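# Move SOC bottle from fridge bin to bench

## Task

Find the bottle marked with the letters SOC in the refrigerator bin, lift it out and set it upright on the bench. The second bottle must stay in the refrigerator, still upright, and the refrigerator door must end up closed. If neither bottle is marked SOC, take nothing out, close the door, and press the CALL key on the operator panel until it latches down. A call made in error cannot be reversed.

## Robot and tools

ROBOT AND FRAME
Two arms, left_arm and right_arm, each with six joints and a two-finger gripper. Each arm rides a carriage on one floor track: left_rail carries left_arm and is always the carriage toward +y; right_rail carries right_arm. All positions use one frame fixed to the table. The table top is z = 0, +x is the direction the arms face, and +y is toward their left. The track lies along y at x = 0, with y = 0 at its middle. The table edge is at x = 0.17 m. An arm's base sits at x = 0, y = its carriage position_m, z = 0.04 m. The gripper's fingers point along its own +z axis and close along its own y axis. end_effector_position is the spot between the closed pads. Printed hand poses may be a few cm off.

execute_actions
"actions" is a list holding one action, or an empty list, which just reports state and images. An action can have these keys:
- "rows": up to 15 rows, each applied for one control step of 1/30 s. Each row is 18 numbers, all in [-1, 1]. The first 9 are for left_arm and the last 9 for right_arm, even if only one arm moves. Per arm, in order: six joint offsets (shoulder pan, shoulder lift, elbow, wrist 1, wrist 2, wrist 3), then gripper position, force_limit, speed.
- Joint offsets are relative to the Joint targets as they stood when the action began, not to the previous row. Sending the same offset again in a later call moves the joint further. Scale: 1.0 equals 1.481 rad for pan and lift and 2.222 rad for the other four. Stated joint ranges: pan and lift ±6.283, elbow ±3.142, wrists ±6.283 rad. A request more than 0.010 rad past a range end is refused.
- Gripper position is an absolute setting: +1 is fully open (140 mm), about -0.8 has the pads touching, and -1 closes until blocked. force_limit runs from -1 (about 14 N) to +1 (about 58 N). speed runs from -1 (about 30 mm/s) to +1 (250 mm/s). A faster close grips harder. Both force_limit and speed begin at +1. To leave a gripper unchanged, resend its last three numbers; 0 is a real command.
- "steps": 1 to 450, at least one per row, 15 if omitted. After the last row, the arm keeps heading for that row's target.
- "until": ends the action early when rail conditions hold, e.g. {"right_rail": {"position_status": ["!=", "moving"]}} or {"all": {"status": "ended"}}. Numbers need a comparison ("=", "!=", "<", "<=", ">", ">=").
- "left_rail" / "right_rail": position_m is a carriage's absolute place in metres along y (left_rail -0.8 to 1.5, right_rail -1.5 to 0.8). speed_m_s is 0.01 to 1 and acceleration_factor 0.1 to 1. {"stop": true} brakes it. Keep carriages at least 0.78 m apart. Let a carriage arrive before aiming its gripper at a scene point.
"cameras" picks images by name: cam_high, cam_low, cam_bench_left, cam_bench_mid, cam_bench_right, cam_left_wrist, cam_right_wrist, or ["all"].

move
move sends "target": one 18-number row, or a list of up to 15 rows, laid out as above. Joint numbers are offsets from the current Joint targets, including for every row in a list. All joints move in step, so the hand follows a curve. "speed" is in rad/s for the joint with the longest way to go (0.01 to 3.14, default 0.5). "blend" is in rad and rounds corners in a list. "stop_force" is in N (4 to 120, same for both arms). With it, an arm's path halts when its wrist senses that much push; use a low speed when making contact. Leave it out when backing away from a contact. "zero" (default true) re-zeroes the force baseline before the move. "blocking": false returns early; after that, call wait or stop before sending new rows or moves. The result adds a move: line: done, off_target, moving, held or fault, possibly with limits=held.

OTHER TOOLS
- wait(seconds 0 to 10): runs the scene with commands held.
- stop: brakes a running move.
- zoom_image(camera, region [x0,y0,x1,y1] in pixels, at most 504 by 504): zooms into the latest image of a camera.
- zero_wrist_force(arm): re-zeroes that arm's wrist sensor.
- finished_scene: ends the scene for good.

READING RESULTS
Joint positions and Joint velocities have one block per arm: rail (m), then six joints (rad). Joint targets uses the same order and is the base that offsets count from. object_status codes: 0 moving, 2 stopped while closing (a grip), 3 reached setting or pads met (nothing may be held), 1 blocked while opening. position_measured is in counts: 3 is fully open, 230 means the pads meet. Wrist force and torque are in the gripper's own axes. Rail position_status values: moving, done, contact_stop, time_out, stopped, stopped_with_arm, stopped_for_other_arm, stopped_for_other_carriage. position_answer is taken or not_taken. Watch for "joint command not followed", "joint sent to its limit", MOTOR HOT and fault lines.

GRIPPING
Close with position -1 and confirm object_status 2. Grip with the outer quarter of the pads, near the fingertips. Deeper grips let the fingers fold, and narrow items may slip. Do not push fingertips straight into surfaces.

AVOID
Net force near 150 N, or joint torque at its load limit, stops the arm for 10 s. Wrist limits are only about 32 to 34 N m. Keep targets from pressing past firm contacts. Never let the arms or carriages touch each other. Avoid fast impacts, dropping or flinging parts, and knocking over bottles. Anything that ends up off the table, including on the track or the metal strip, fails the task. Don't press CALL unless neither bottle reads SOC. Long stretched-out holds heat the motors.

Each tool is called after ">>>" as name([rows], argument=value, ...), one row to a line, values as JSON.

## Session

>>> execute_actions(actions=[])

Scene clock: 0.00 s.
left_arm: end_effector_position=(+0.3563, +1.2877, +0.5790) position_measured=3 object_status=3 end_effector_quat_wxyz=(+0.000, +0.000, +1.000, +0.000) | right_arm: end_effector_position=(+0.3563, -1.3027, +0.5790) position_measured=3 object_status=3 end_effector_quat_wxyz=(+0.000, +0.000, +1.000, +0.000)
Joint positions: left_arm=[1.209 -0.28 -2.157 1.821 -1.235 -1.571 -0.28] | right_arm=[-1.381 -0.28 -2.157 1.821 -1.235 -1.571 -0.28]
Joint velocities: within noise
Joint torques (N m): no reading
Motor temperatures (°C): left_arm=[43 30 33 40 44 39] | right_arm=[34 39 27 41 45 31]
Wrist force (N): no reading
Wrist torque (N m): no reading
Wrist force, peak (N): no reading
Joint targets: left_arm=[1.209 -0.280 -2.157 1.821 -1.235 -1.571 -0.280] | right_arm=[-1.381 -0.280 -2.157 1.821 -1.235 -1.571 -0.280]
Tool commands: left_gripper/position=+1.0 left_gripper/force_limit=+1.0 left_gripper/speed=+1.0 right_gripper/position=+1.0 right_gripper/force_limit=+1.0 right_gripper/speed=+1.0
left_rail: position_m=1.209 position_status=done
right_rail: position_m=-1.381 position_status=done

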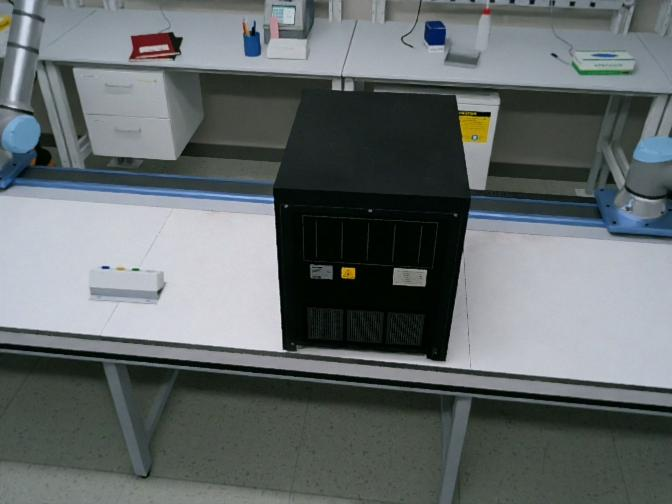

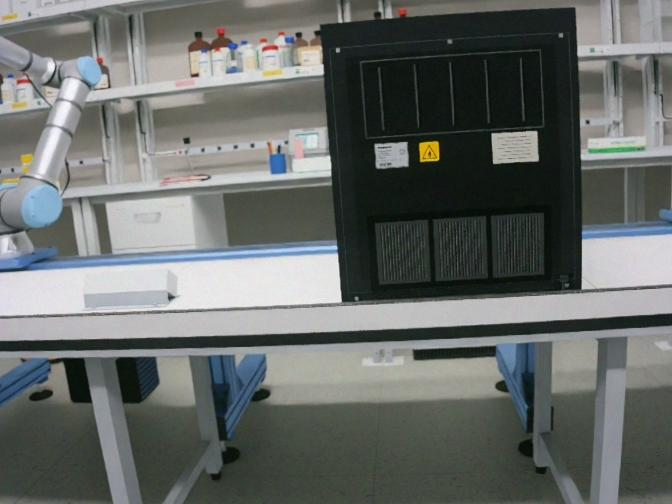

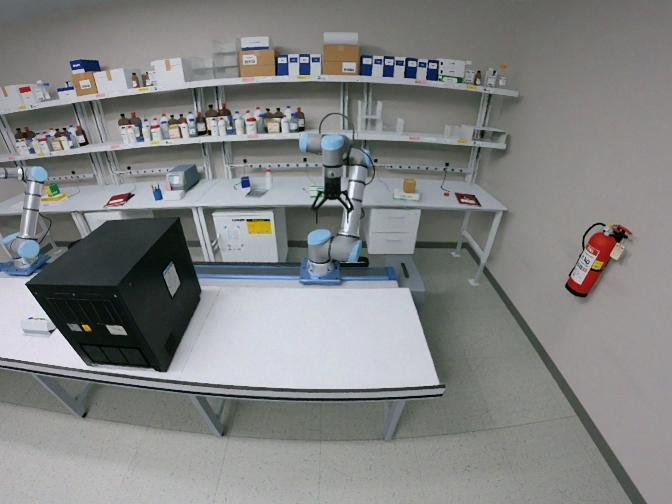

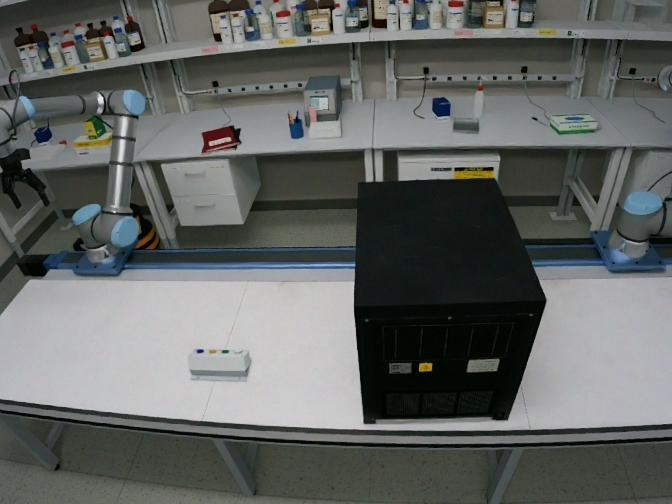

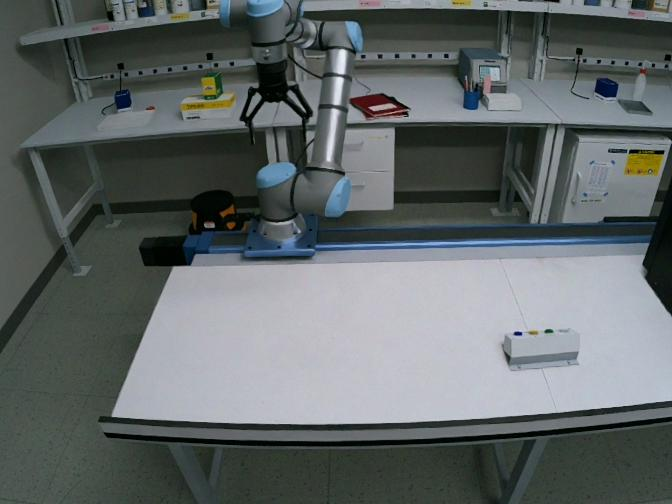

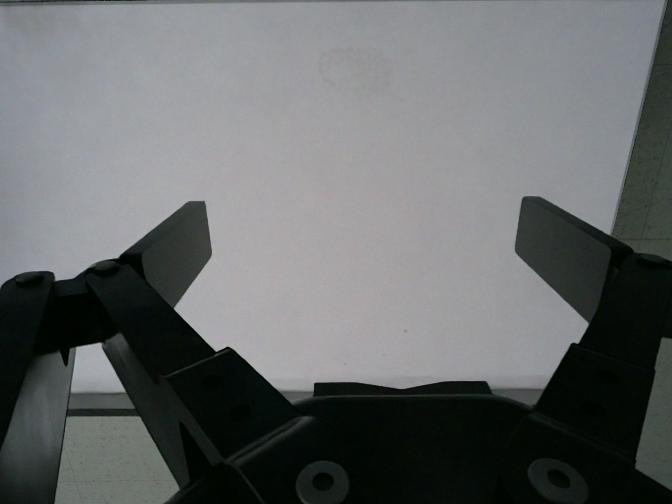

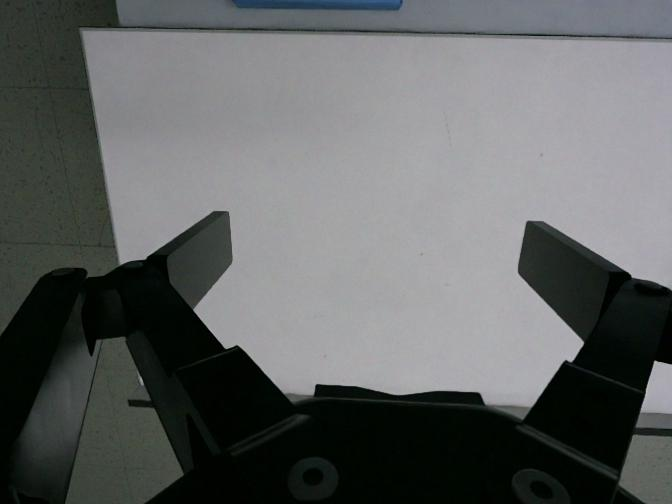

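>>> move(target=[-1, 0.476, -0.031, 0.42, 0.433, 0.126, 1, 1, 1, 0, 0, 0, 0, 0, 0, 1, 1, 1], speed=1.3)

>>> move(target=[-0.7164, 0, 0, 0, 0, 0, 1, 1, 1, 0, 0, 0, 0, 0, 0, 1, 1, 1], speed=1.3, cameras=["cam_left_wrist"])

Scene clock: 50.33 s.
left_arm: end_effector_position=(+0.3649, +0.7067, +0.5399) position_measured=3 object_status=3 end_effector_quat_wxyz=(-0.146, +0.692, +0.148, +0.692) | right_arm: end_effector_position=(+0.3563, -1.3027, +0.5790) position_measured=3 object_status=3 end_effector_quat_wxyz=(+0.000, +0.000, +1.000, +0.000)
Joint positions: left_arm=[1.209 -1.761 -1.452 1.752 -0.302 -0.609 -0.001] | right_arm=[-1.381 -0.28 -2.157 1.821 -1.235 -1.571 -0.28]
Joint torques (N m): left_arm=[-10.31 -42.76 -59.55 4.11 3.85 2.22] | right_arm=[-7.7 2.56 -48.69 -4.54 -0.34 -0.22]
Wrist force (N): left_arm=[-0.6 0.8 0.5] | right_arm=[0.2 0.2 0.5]
Wrist torque (N m): left_arm=[0.27 0.43 -0.43] | right_arm=[0.03 -0.04 0.00]
Wrist force, peak (N): left_arm=[-2.4 2.8 -5.1] | right_arm=[0.3 -0.5 0.3]
Joint targets: left_arm=[1.209 -1.762 -1.452 1.752 -0.302 -0.609 -0.001] | right_arm=[-1.381 -0.280 -2.157 1.821 -1.235 -1.571 -0.280]
left_rail: position_m=1.209 position_status=done
right_rail: position_m=-1.381 position_status=done
move: done

Scene clock: 52.07 s.
left_arm: end_effector_position=(-0.2606, +0.6455, +0.5398) position_measured=3 object_status=3 end_effector_quat_wxyz=(+0.224, +0.671, -0.223, +0.670) | right_arm: end_effector_position=(+0.3563, -1.3027, +0.5790) position_measured=3 object_status=3 end_effector_quat_wxyz=(+0.000, +0.000, +1.000, +0.000)
Joint positions: left_arm=[1.209 -2.823 -1.452 1.752 -0.302 -0.609 -0.001] | right_arm=[-1.381 -0.28 -2.157 1.821 -1.235 -1.571 -0.28]
Joint torques (N m): left_arm=[-9.26 -60.1 -51.02 3.79 1.87 2.23] | right_arm=[-2.45 2.49 -50.25 -4.22 -0.42 0.17]
Wrist force (N): left_arm=[-0.6 1.2 0.7] | right_arm=[0.3 -0.3 0.2]
Wrist torque (N m): left_arm=[0.36 0.43 -0.44] | right_arm=[-0.06 -0.07 0.00]
Wrist force, peak (N): left_arm=[-0.8 1.1 -5.3] | right_arm=[0.2 -0.5 0.2]
Joint targets: left_arm=[1.209 -2.823 -1.452 1.752 -0.302 -0.609 -0.001] | right_arm=[-1.381 -0.280 -2.157 1.821 -1.235 -1.571 -0.280]
left_rail: position_m=1.209 position_status=done
right_rail: position_m=-1.381 position_status=done
move: done
camera_calibration:
cam_left_wrist: T_world_to_cam=[[-0.597336, -0.80176, -0.0192647, 0.385402], [-0.297156, 0.243574, -0.923239, 0.250184], [0.744908, -0.545759, -0.383743, 0.937463], [0, 0, 0, 1]] pos_world=[-0.393766, 0.75969, 0.598149]
Images, in order (width x height): cam_left_wrist 672x504.

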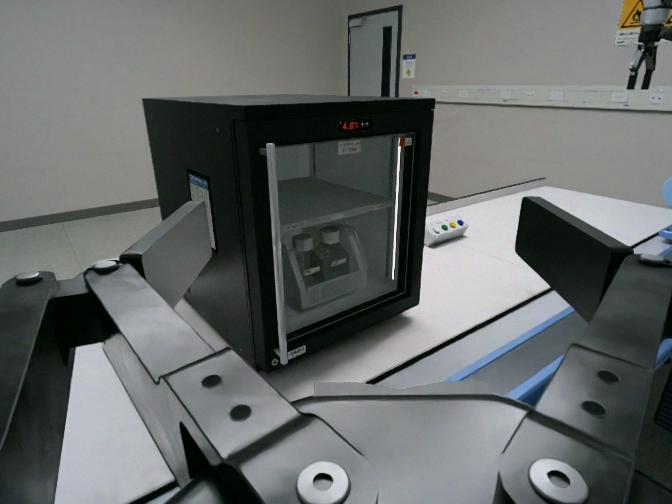

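>>> zoom_image(camera="cam_left_wrist", region=[220, 90, 460, 380])

>>> zoom_image(camera="cam_left_wrist", region=[270, 205, 380, 315])

>>> zoom_image(camera="cam_left_wrist", region=[170, 150, 250, 270])

Scaled by 1.738 from the camera's 672x504 image, which has a finer 960x720 frame.

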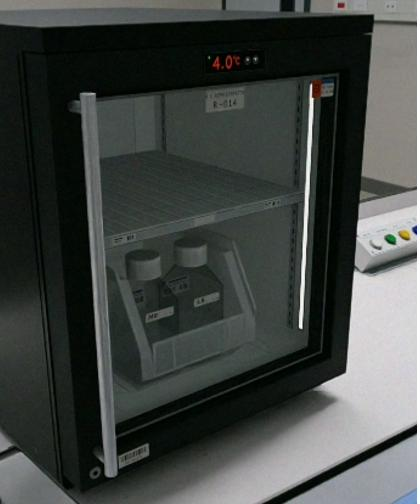

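Scaled by 4.582 from the camera's 672x504 image, which has a finer 960x720 frame.

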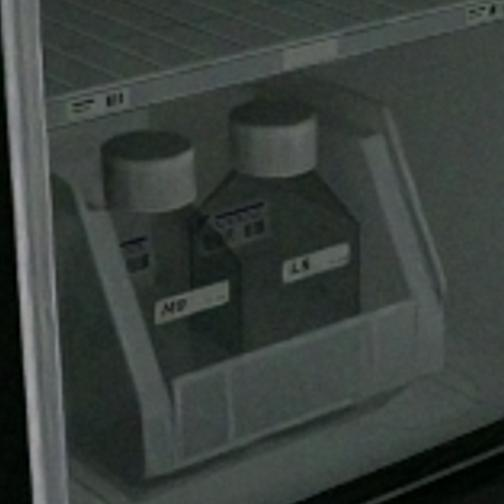

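Scaled by 4.200 from the camera's 672x504 image, which has a finer 960x720 frame.

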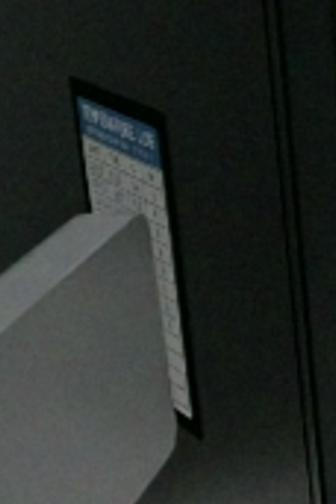

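>>> execute_actions([
  {"left_rail":{"position_m":0.95,"speed_m_s":0.5},"steps":90,"until":{"left_rail":{"position_status":["!=","moving"]}}},
])

>>> move(target=[0.503, 0.196, 0.005, -0.135, 0.046, 0, 1, 1, 1, 0, 0, 0, 0, 0, 0, 1, 1, 1], speed=0.8, cameras=["cam_left_wrist"])

>>> zoom_image(camera="cam_left_wrist", region=[220, 220, 460, 400])

Scene clock: 77.67 s.
left_arm: end_effector_position=(-0.2608, +0.3864, +0.5398) position_measured=3 object_status=3 end_effector_quat_wxyz=(+0.224, +0.671, -0.223, +0.670) | right_arm: end_effector_position=(+0.3563, -1.3027, +0.5790) position_measured=3 object_status=3 end_effector_quat_wxyz=(+0.000, +0.000, +1.000, +0.000)
Joint positions: left_arm=[0.95 -2.823 -1.452 1.752 -0.302 -0.609 -0.001] | right_arm=[-1.381 -0.28 -2.157 1.821 -1.235 -1.571 -0.28]
Joint torques (N m): left_arm=[5.32 -46.65 -40.77 3.62 -2.95 1.71] | right_arm=[-2.35 3.73 -50.31 -4.26 -0.38 -0.06]
Wrist force (N): left_arm=[-0.3 1.1 0.8] | right_arm=[-0.1 0.0 0.2]
Wrist torque (N m): left_arm=[0.34 0.35 -0.44] | right_arm=[0.01 0.03 -0.01]
Wrist force, peak (N): left_arm=[-0.9 3.3 2.3] | right_arm=[0.2 -0.2 0.7]
Joint targets: left_arm=[0.950 -2.823 -1.452 1.752 -0.302 -0.609 -0.001] | right_arm=[-1.381 -0.280 -2.157 1.821 -1.235 -1.571 -0.280]
Tool commands: left_gripper/position=+1.0 left_gripper/force_limit=+1.0 left_gripper/speed=+1.0 right_gripper/position=+1.0 right_gripper/force_limit=+1.0 right_gripper/speed=+1.0
left_rail: position_m=0.950 speed_m_s=0.50 position_status=done
right_rail: position_m=-1.381 position_status=done

Scene clock: 79.37 s.
left_arm: end_effector_position=(+0.1453, +0.2401, +0.3394) position_measured=3 object_status=3 end_effector_quat_wxyz=(+0.001, +0.707, +0.000, +0.707) | right_arm: end_effector_position=(+0.3563, -1.3027, +0.5790) position_measured=3 object_status=3 end_effector_quat_wxyz=(+0.000, +0.000, +1.000, +0.000)
Joint positions: left_arm=[0.95 -2.078 -1.161 1.763 -0.602 -0.507 -0.001] | right_arm=[-1.381 -0.28 -2.157 1.821 -1.235 -1.571 -0.28]
Joint torques (N m): left_arm=[7.89 -63.06 -24.77 -0.91 3.95 1.58] | right_arm=[-4.19 5.16 -49.17 -4.37 -0.32 0]
Wrist force (N): left_arm=[-0.4 1.7 0.5] | right_arm=[-0.1 -0.1 -0.1]
Wrist torque (N m): left_arm=[0.48 0.37 -0.46] | right_arm=[-0.01 0.02 0.00]
Wrist force, peak (N): left_arm=[-2.8 2.2 5.2] | right_arm=[0.3 -0.2 0.5]
Joint targets: left_arm=[0.950 -2.078 -1.161 1.763 -0.602 -0.506 -0.001] | right_arm=[-1.381 -0.280 -2.157 1.821 -1.235 -1.571 -0.280]
left_rail: position_m=0.950 speed_m_s=0.50 position_status=done
right_rail: position_m=-1.381 position_status=done
move: done
camera_calibration:
cam_left_wrist: T_world_to_cam=[[0.00205202, -0.999789, -0.0204166, 0.259885], [-0.383045, 0.0180736, -0.923553, 0.351305], [0.923728, 0.00971562, -0.382927, 0.177299], [0, 0, 0, 1]] pos_world=[-0.0297441, 0.251758, 0.397648]
Images, in order (width x height): cam_left_wrist 672x504.

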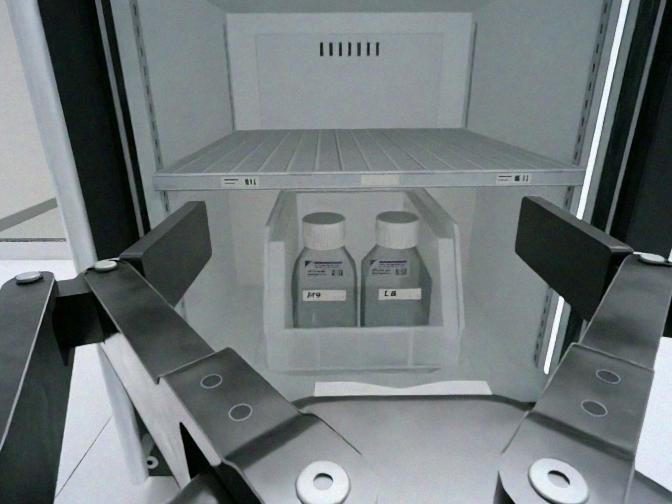

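Scaled by 2.100 from the camera's 672x504 image, which has a finer 960x720 frame.

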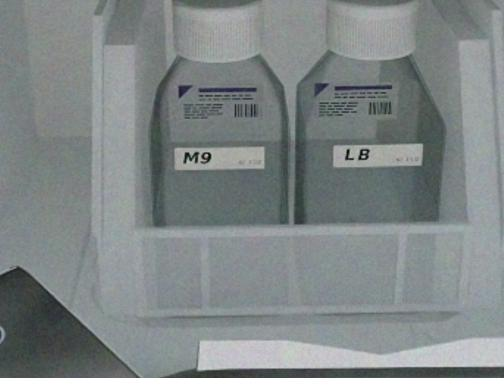

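>>> zoom_image(camera="cam_left_wrist", region=[280, 190, 450, 330])

>>> zoom_image(camera="cam_left_wrist", region=[0, 0, 252, 504])

>>> zoom_image(camera="cam_left_wrist", region=[500, 0, 672, 504])

Scaled by 2.965 from the camera's 672x504 image, which has a finer 960x720 frame.

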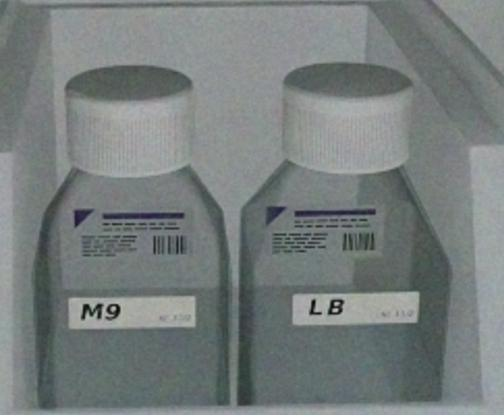

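Scaled by 1.000.

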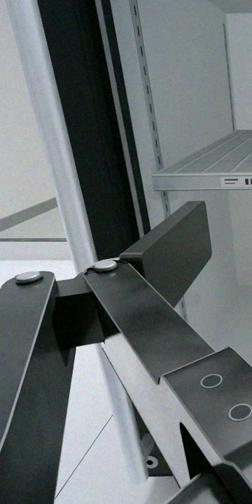

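Scaled by 1.000.

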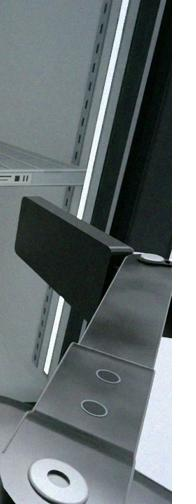

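>>> execute_actions(actions=[], cameras=["cam_high", "cam_bench_mid", "cam_bench_right", "cam_low"])

>>> zoom_image(camera="cam_bench_mid", region=[170, 335, 270, 395])

>>> zoom_image(camera="cam_high", region=[75, 250, 185, 320])

>>> zoom_image(camera="cam_bench_right", region=[490, 310, 600, 385])

Scene clock: 97.27 s.
left_arm: end_effector_position=(+0.1455, +0.2401, +0.3393) position_measured=3 object_status=3 end_effector_quat_wxyz=(+0.000, +0.707, +0.000, +0.707) | right_arm: end_effector_position=(+0.3563, -1.3027, +0.5790) position_measured=3 object_status=3 end_effector_quat_wxyz=(+0.000, +0.000, +1.000, +0.000)
Joint positions: left_arm=[0.95 -2.078 -1.161 1.763 -0.602 -0.506 -0.001] | right_arm=[-1.381 -0.28 -2.157 1.821 -1.235 -1.571 -0.28]
Joint velocities: within noise
Joint torques (N m): left_arm=[8.98 -61.75 -25.21 -0.43 4.25 1.24] | right_arm=[-4.54 4.84 -48.92 -4.06 -0.66 -0.47]
Motor temperatures (°C): left_arm=[42 30 33 40 43 39] | right_arm=[33 39 27 41 45 30]
Wrist force (N): left_arm=[-0.3 1.6 0.7] | right_arm=[-0.1 -0.2 0.2]
Wrist torque (N m): left_arm=[0.45 0.35 -0.46] | right_arm=[-0.04 0.01 0.00]
Wrist force, peak (N): left_arm=[-0.9 1.9 0.6] | right_arm=[0.6 -0.1 0.3]
Joint targets: left_arm=[0.950 -2.078 -1.161 1.763 -0.602 -0.506 -0.001] | right_arm=[-1.381 -0.280 -2.157 1.821 -1.235 -1.571 -0.280]
Tool commands: left_gripper/position=+1.0 left_gripper/force_limit=+1.0 left_gripper/speed=+1.0 right_gripper/position=+1.0 right_gripper/force_limit=+1.0 right_gripper/speed=+1.0
left_rail: position_m=0.950 speed_m_s=0.50 position_status=done
right_rail: position_m=-1.381 position_status=done
Images, in order (width x height): cam_high 672x504, cam_low 672x504, cam_bench_mid 672x504, cam_bench_right 672x504.

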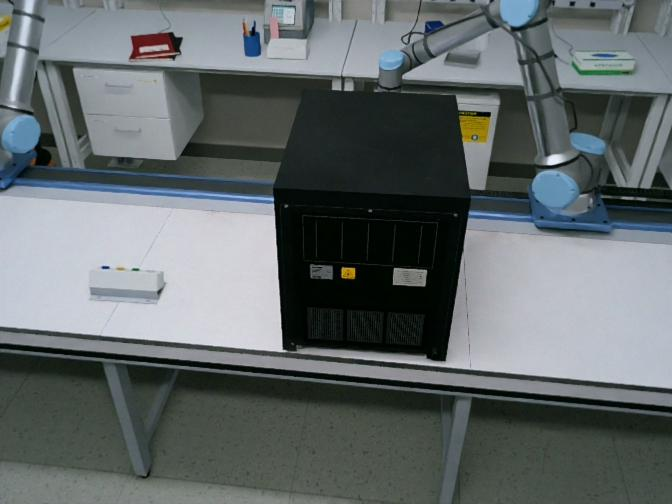

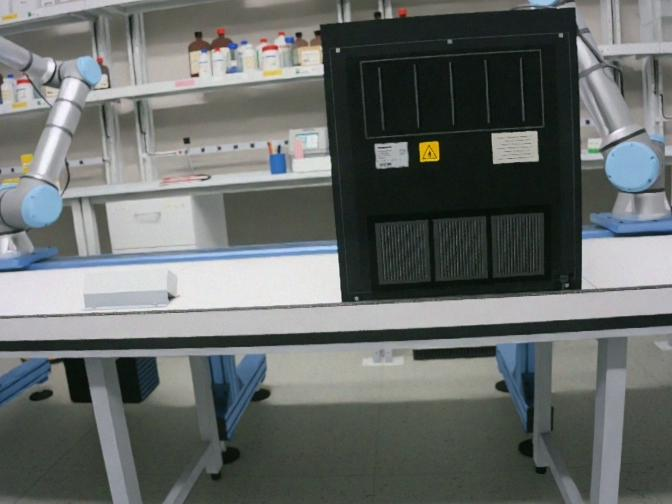

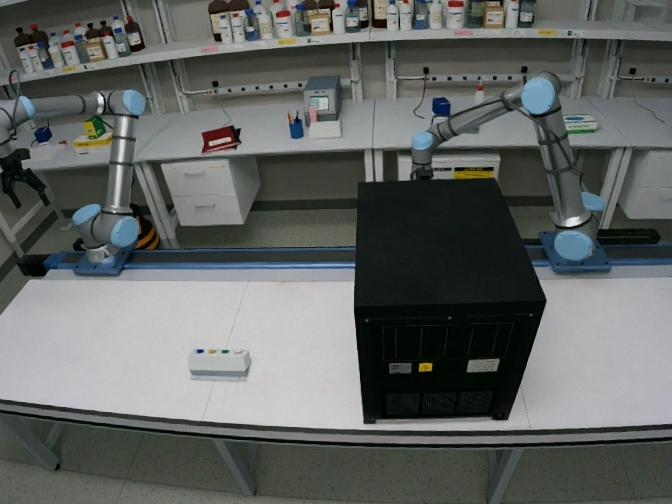

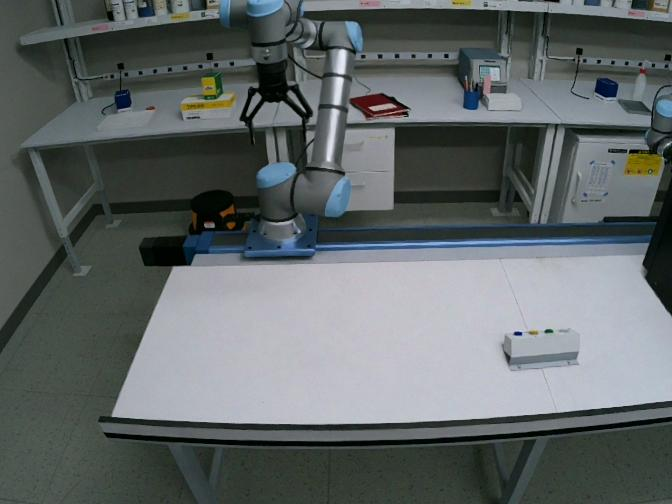

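Scaled by 5.040 from the camera's 672x504 image, which has a finer 960x720 frame.

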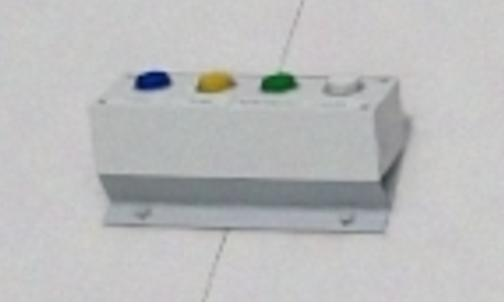

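Scaled by 4.582 from the camera's 672x504 image, which has a finer 960x720 frame.

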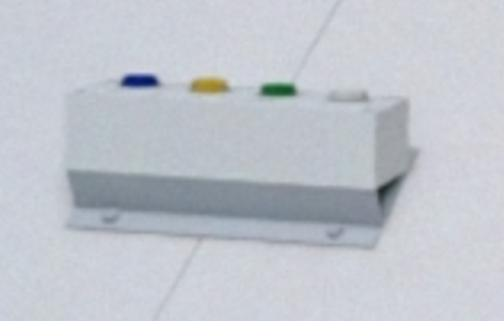

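Scaled by 4.582 from the camera's 672x504 image, which has a finer 960x720 frame.

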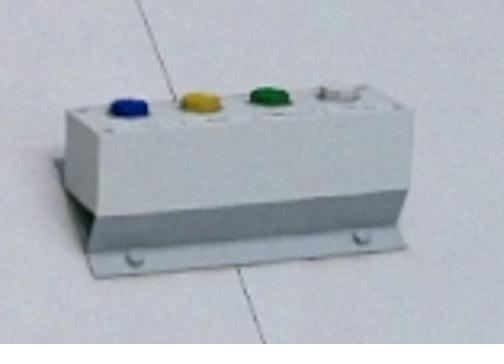

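>>> execute_actions([
  {"right_rail":{"position_m":-0.75,"speed_m_s":0.7},"steps":90,"until":{"right_rail":{"position_status":["!=","moving"]}}},
])

>>> move(target=[0, 0, 0, 0, 0, 0, 1, 1, 1, 0.252, 0.379, 0.122, -0.375, 0, 0.168, 1, 1, 1], speed=0.7, cameras=["cam_right_wrist"])

>>> zoom_image(camera="cam_right_wrist", region=[210, 180, 530, 360])

Scene clock: 119.10 s.
left_arm: end_effector_position=(+0.1455, +0.2401, +0.3393) position_measured=3 object_status=3 end_effector_quat_wxyz=(+0.000, +0.707, +0.000, +0.707) | right_arm: end_effector_position=(+0.3563, -0.6714, +0.5790) position_measured=3 object_status=3 end_effector_quat_wxyz=(+0.000, +0.000, +1.000, +0.000)
Joint positions: left_arm=[0.95 -2.078 -1.161 1.763 -0.602 -0.506 -0.001] | right_arm=[-0.75 -0.28 -2.157 1.821 -1.235 -1.571 -0.28]
Joint torques (N m): left_arm=[7.63 -61.9 -24.85 -0.62 4.09 0.54] | right_arm=[-2.21 4.33 -51.36 -3.81 -0.86 -0.35]
Wrist force (N): left_arm=[-0.3 1.2 0.3] | right_arm=[0.0 -0.1 0.2]
Wrist torque (N m): left_arm=[0.36 0.34 -0.46] | right_arm=[-0.03 0.00 0.00]
Wrist force, peak (N): left_arm=[-0.7 1.8 0.6] | right_arm=[-0.2 -3.4 0.1]
Joint targets: left_arm=[0.950 -2.078 -1.161 1.763 -0.602 -0.506 -0.001] | right_arm=[-0.750 -0.280 -2.157 1.821 -1.235 -1.571 -0.280]
Tool commands: left_gripper/position=+1.0 left_gripper/force_limit=+1.0 left_gripper/speed=+1.0 right_gripper/position=+1.0 right_gripper/force_limit=+1.0 right_gripper/speed=+1.0
left_rail: position_m=0.950 speed_m_s=0.50 position_status=done
right_rail: position_m=-0.750 speed_m_s=0.70 position_status=done

Scene clock: 121.03 s.
left_arm: end_effector_position=(+0.1455, +0.2401, +0.3393) position_measured=3 object_status=3 end_effector_quat_wxyz=(+0.000, +0.707, +0.000, +0.707) | right_arm: end_effector_position=(+0.5888, -0.5204, +0.2206) position_measured=3 object_status=3 end_effector_quat_wxyz=(+0.000, +0.000, +1.000, +0.000)
Joint positions: left_arm=[0.95 -2.078 -1.161 1.763 -0.602 -0.506 -0.001] | right_arm=[-0.75 0.093 -1.596 2.092 -2.068 -1.571 0.093]
Joint torques (N m): left_arm=[8.39 -61.03 -24.16 -0.78 3.85 0.5] | right_arm=[8.02 -30.04 -32.65 -7.89 -1.02 3.81]
Wrist force (N): left_arm=[-0.5 1.6 0.8] | right_arm=[0.5 0.1 0.4]
Wrist torque (N m): left_arm=[0.45 0.41 -0.46] | right_arm=[0.01 -0.13 -0.12]
Wrist force, peak (N): left_arm=[-0.3 1.8 0.8] | right_arm=[-0.4 1.7 3.8]
Joint targets: left_arm=[0.950 -2.078 -1.161 1.763 -0.602 -0.506 -0.001] | right_arm=[-0.750 0.093 -1.595 2.092 -2.068 -1.571 0.093]
left_rail: position_m=0.950 speed_m_s=0.50 position_status=done
right_rail: position_m=-0.750 speed_m_s=0.70 position_status=done
move: done
camera_calibration:
cam_right_wrist: T_world_to_cam=[[-0.0274399, 0.996977, -0.0726934, 0.573253], [0.932964, 0.0516533, 0.356246, -0.605123], [0.358924, -0.0580449, -0.93156, 0.144426], [0, 0, 0, 1]] pos_world=[0.52845, -0.53188, 0.391785]
Images, in order (width x height): cam_right_wrist 672x504.

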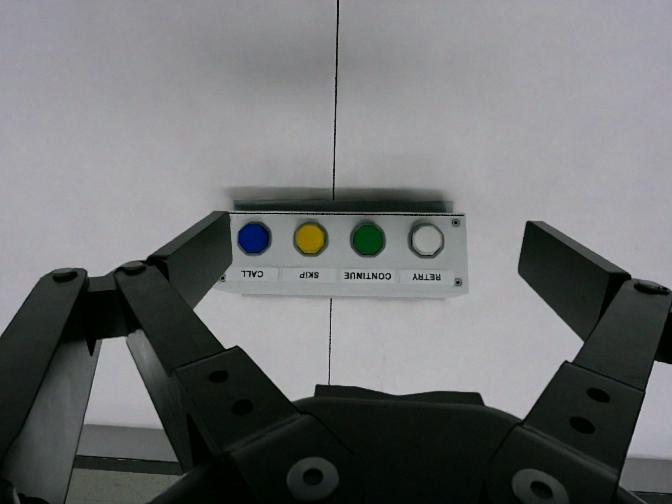

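Scaled by 1.575 from the camera's 672x504 image, which has a finer 960x720 frame.

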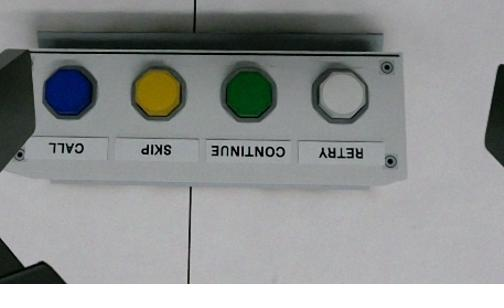

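>>> move(target=[0, 0, 0, 0, 0, 0, 1, 1, 1, -0.1081, 0.036, 0.0033, -0.0272, 0, -0.0721, -1, -1, 0], speed=0.4, cameras=["cam_right_wrist", "cam_bench_right", "cam_bench_mid"])

>>> zoom_image(camera="cam_bench_right", region=[470, 250, 630, 390])

>>> zoom_image(camera="cam_bench_mid", region=[150, 270, 290, 400])

Scene clock: 135.10 s.
left_arm: end_effector_position=(+0.1455, +0.2401, +0.3393) position_measured=3 object_status=3 end_effector_quat_wxyz=(+0.000, +0.707, +0.000, +0.707) | right_arm: end_effector_position=(+0.6330, -0.6182, +0.1904) position_measured=233 object_status=3 end_effector_quat_wxyz=(+0.000, +0.000, +1.000, +0.000)
Joint positions: left_arm=[0.95 -2.078 -1.161 1.763 -0.602 -0.506 -0.001] | right_arm=[-0.75 -0.067 -1.542 2.099 -2.129 -1.571 -0.067]
Joint torques (N m): left_arm=[7.52 -62.28 -24.46 -0.91 3.76 -0.08] | right_arm=[-17.59 -36.38 -32 -7.5 -1.06 -3.59]
Wrist force (N): left_arm=[-0.2 1.2 0.7] | right_arm=[-0.2 0.1 0.4]
Wrist torque (N m): left_arm=[0.36 0.32 -0.46] | right_arm=[0.00 0.01 0.10]
Wrist force, peak (N): left_arm=[-0.4 1.8 1.0] | right_arm=[-0.7 -2.2 1.4]
Joint targets: left_arm=[0.950 -2.078 -1.161 1.763 -0.602 -0.506 -0.001] | right_arm=[-0.750 -0.067 -1.542 2.099 -2.129 -1.571 -0.067]
left_rail: position_m=0.950 speed_m_s=0.50 position_status=done
right_rail: position_m=-0.750 speed_m_s=0.70 position_status=done
move: done
camera_calibration:
cam_right_wrist: T_world_to_cam=[[-0.027523, 0.996966, -0.0728124, 0.669859], [0.933075, 0.0517549, 0.355939, -0.630439], [0.358628, -0.0581429, -0.931668, 0.0948986], [0, 0, 0, 1]] pos_world=[0.57265, -0.62968, 0.361586]
Images, in order (width x height): cam_bench_mid 672x504, cam_bench_right 672x504, cam_right_wrist 672x504.

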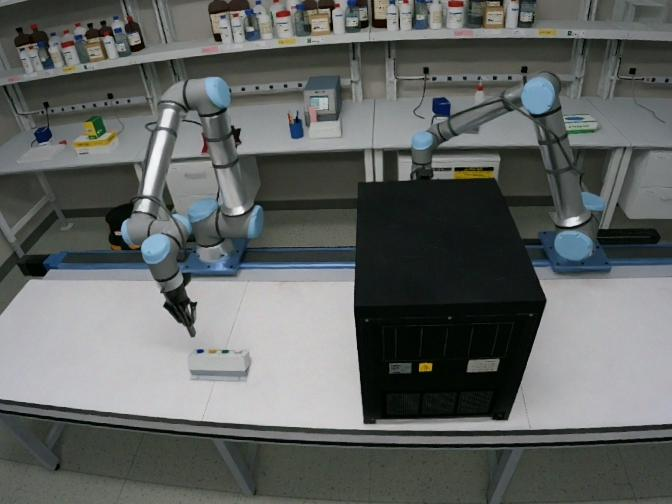

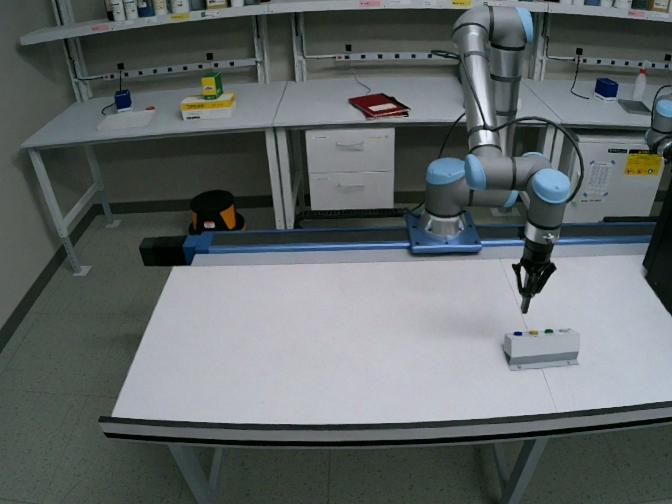

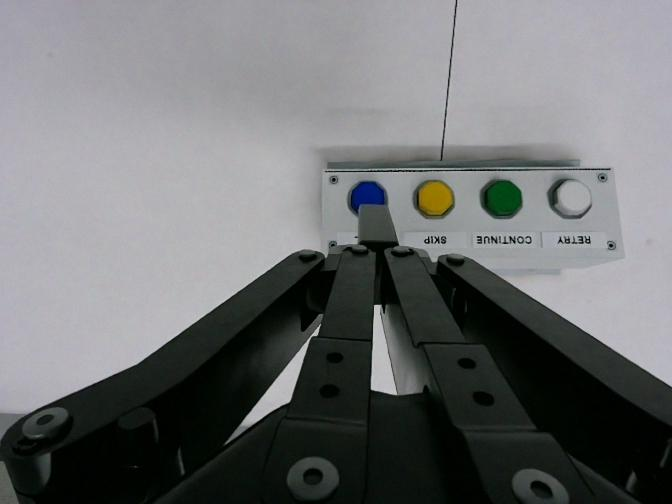

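Scaled by 3.150 from the camera's 672x504 image, which has a finer 960x720 frame.

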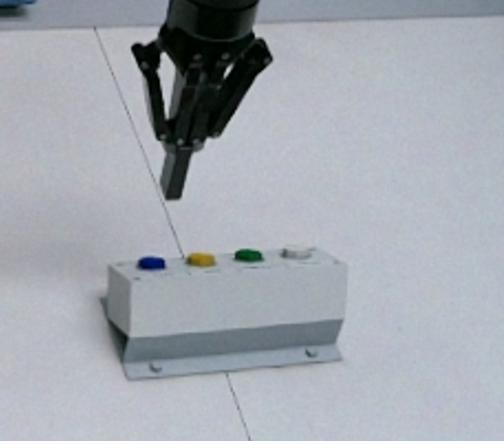

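Scaled by 3.600 from the camera's 672x504 image, which has a finer 960x720 frame.

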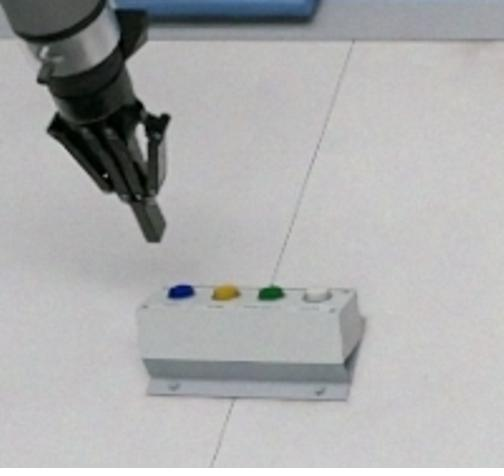

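>>> move([
  [0,0,0,0,0,0,1,1,1,-0.002,0.0481,0.0236,-0.0551,0,-0.0014,-1,-1,0],
  [0,0,0,0,0,0,1,1,1,-0.002,0.0788,0.0362,-0.0882,0,-0.0014,-1,-1,0],
], speed=[0.12, 0.03], stop_force=35, cameras=["cam_right_wrist", "cam_bench_right", "cam_bench_mid"])

>>> zoom_image(camera="cam_bench_right", region=[470, 250, 630, 390])

>>> zoom_image(camera="cam_bench_mid", region=[150, 270, 290, 400])

Scene clock: 166.83 s.
left_arm: end_effector_position=(+0.1455, +0.2401, +0.3393) position_measured=3 object_status=3 end_effector_quat_wxyz=(+0.000, +0.707, +0.000, +0.707) | right_arm: end_effector_position=(+0.6359, -0.6202, +0.1056) position_measured=233 object_status=3 end_effector_quat_wxyz=(+0.000, +0.000, +1.000, +0.000)
Joint positions: left_arm=[0.95 -2.078 -1.161 1.763 -0.602 -0.506 -0.001] | right_arm=[-0.75 -0.07 -1.439 2.171 -2.302 -1.571 -0.071]
Joint torques (N m): left_arm=[8.12 -61.56 -24.51 -0.62 3.63 -0.47] | right_arm=[-18.08 -37.48 -38.05 -0.16 -1.23 -3.55]
Wrist force (N): left_arm=[-0.4 1.3 0.6] | right_arm=[7.3 0.0 -37.9]
Wrist torque (N m): left_arm=[0.38 0.37 -0.46] | right_arm=[-0.13 -0.16 0.07]
Wrist force, peak (N): left_arm=[-0.7 1.6 1.1] | right_arm=[18.7 -0.4 -64.8]
Joint targets: left_arm=[0.950 -2.078 -1.161 1.763 -0.602 -0.506 -0.001] | right_arm=[-0.750 -0.070 -1.439 2.171 -2.302 -1.571 -0.071]
left_rail: position_m=0.950 speed_m_s=0.50 position_status=done
right_rail: position_m=-0.750 speed_m_s=0.70 position_status=done
move: contact (right_arm); path passed 1 of 2 targets; right_arm: the wrist 1 is farthest, 0.023 rad from its target
camera_calibration:
cam_right_wrist: T_world_to_cam=[[-0.0277255, 0.996966, -0.0727293, 0.665865], [0.933407, 0.0518591, 0.355051, -0.60296], [0.357746, -0.0580421, -0.932013, 0.0154263], [0, 0, 0, 1]] pos_world=[0.57575, -0.63168, 0.276887]
Images, in order (width x height): cam_bench_mid 672x504, cam_bench_right 672x504, cam_right_wrist 672x504.

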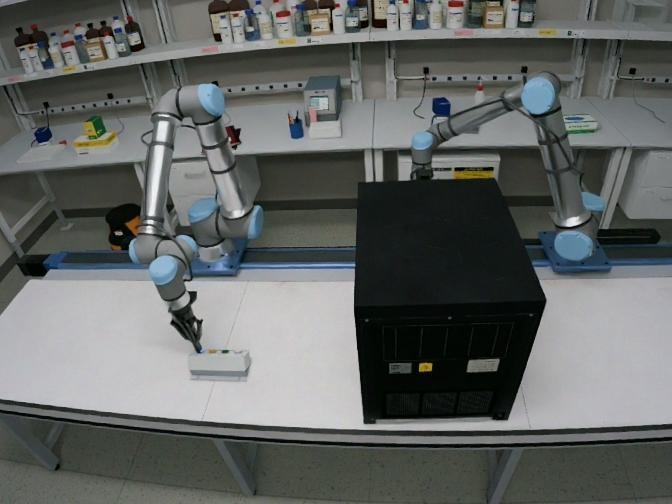

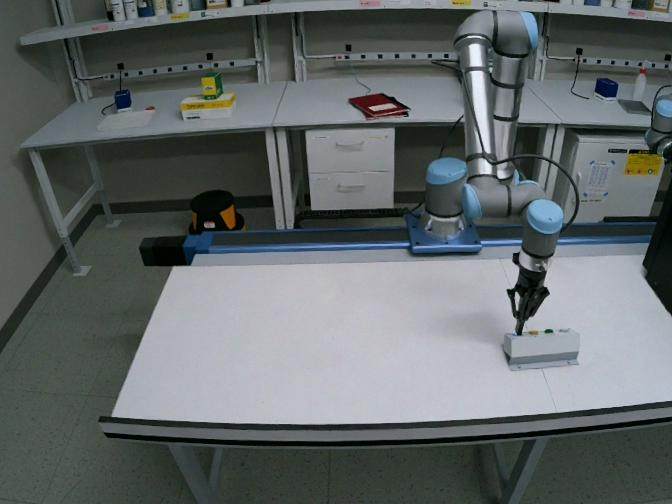

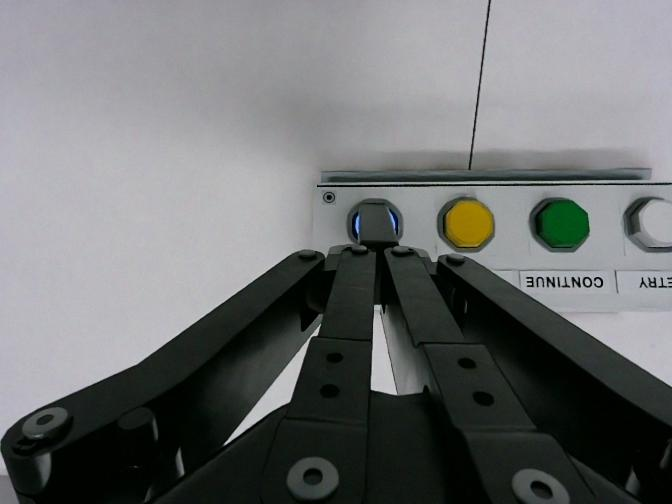

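Scaled by 3.150 from the camera's 672x504 image, which has a finer 960x720 frame.

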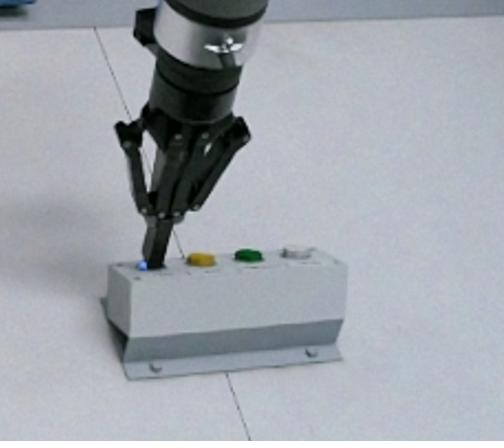

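Scaled by 3.600 from the camera's 672x504 image, which has a finer 960x720 frame.

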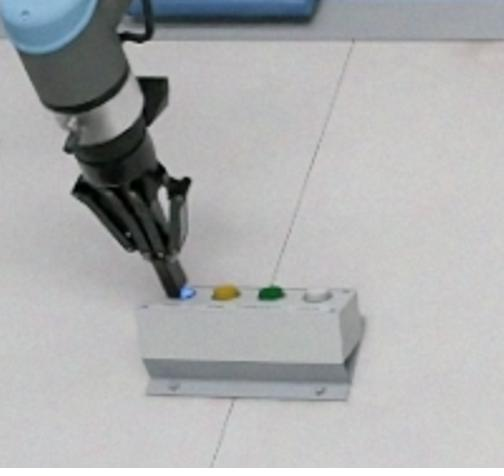

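>>> move(target=[0,0,0,0,0,0,1,1,1,0,-0.0695,-0.0324,0.0779,0,0,-1,-1,0], speed=0.2, cameras=["cam_right_wrist", "cam_bench_mid"])

>>> zoom_image(camera="cam_right_wrist", region=[310, 140, 630, 260])

>>> zoom_image(camera="cam_bench_mid", region=[180, 335, 260, 395])

Scene clock: 172.40 s.
left_arm: end_effector_position=(+0.1455, +0.2401, +0.3393) position_measured=3 object_status=3 end_effector_quat_wxyz=(+0.000, +0.707, +0.000, +0.707) | right_arm: end_effector_position=(+0.6337, -0.6200, +0.1906) position_measured=233 object_status=3 end_effector_quat_wxyz=(+0.001, +0.000, +1.000, +0.000)
Joint positions: left_arm=[0.95 -2.078 -1.161 1.763 -0.602 -0.506 -0.001] | right_arm=[-0.75 -0.07 -1.542 2.099 -2.129 -1.571 -0.071]
Joint torques (N m): left_arm=[8.21 -62.3 -24.39 -0.5 3.28 -0.71] | right_arm=[-16.63 -55.25 -58.48 -1.68 -1.23 -2.91]
Wrist force (N): left_arm=[-0.5 1.3 0.3] | right_arm=[0.4 -1.1 1.2]
Wrist torque (N m): left_arm=[0.38 0.40 -0.46] | right_arm=[-0.26 -0.12 0.10]
Wrist force, peak (N): left_arm=[-0.3 2.0 0.5] | right_arm=[7.6 0.0 -38.3]
Joint targets: left_arm=[0.950 -2.078 -1.161 1.763 -0.602 -0.506 -0.001] | right_arm=[-0.750 -0.070 -1.542 2.099 -2.129 -1.571 -0.071]
left_rail: position_m=0.950 speed_m_s=0.50 position_status=done
right_rail: position_m=-0.750 speed_m_s=0.70 position_status=done
move: done
camera_calibration:
cam_right_wrist: T_world_to_cam=[[-0.0275548, 0.996961, -0.0728702, 0.671713], [0.932767, 0.0518549, 0.356731, -0.630989], [0.359425, -0.0581413, -0.931361, 0.0941034], [0, 0, 0, 1]] pos_world=[0.573251, -0.63148, 0.361685]
Images, in order (width x height): cam_bench_mid 672x504, cam_right_wrist 672x504.

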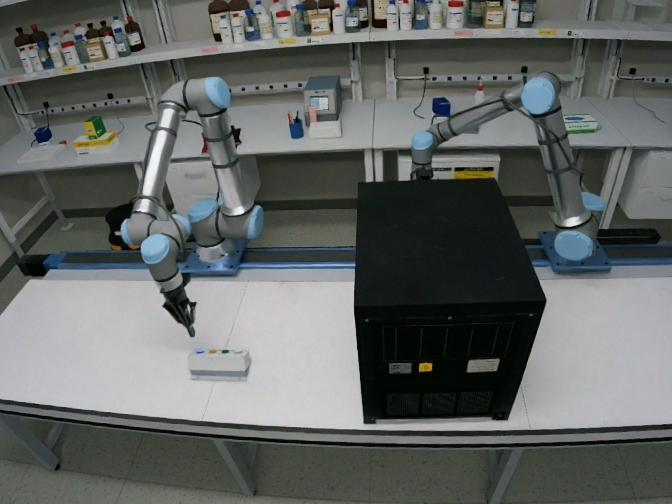

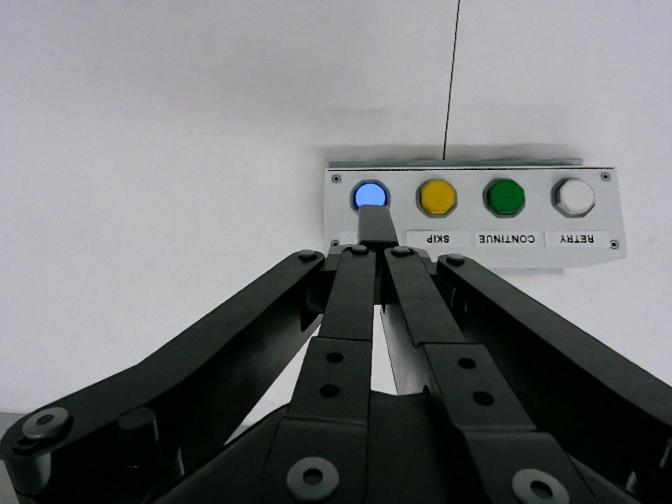

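Scaled by 1.575 from the camera's 672x504 image, which has a finer 960x720 frame.

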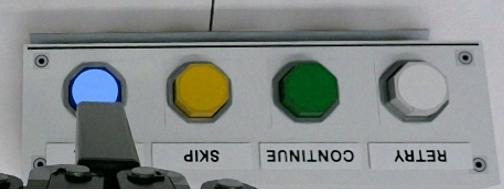

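Scaled by 6.300 from the camera's 672x504 image, which has a finer 960x720 frame.

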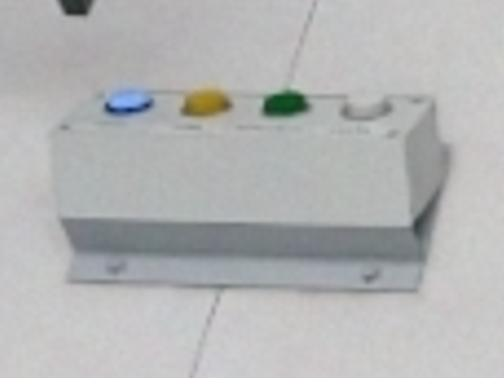

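>>> finished_scene()

The scene is finished: the task was done.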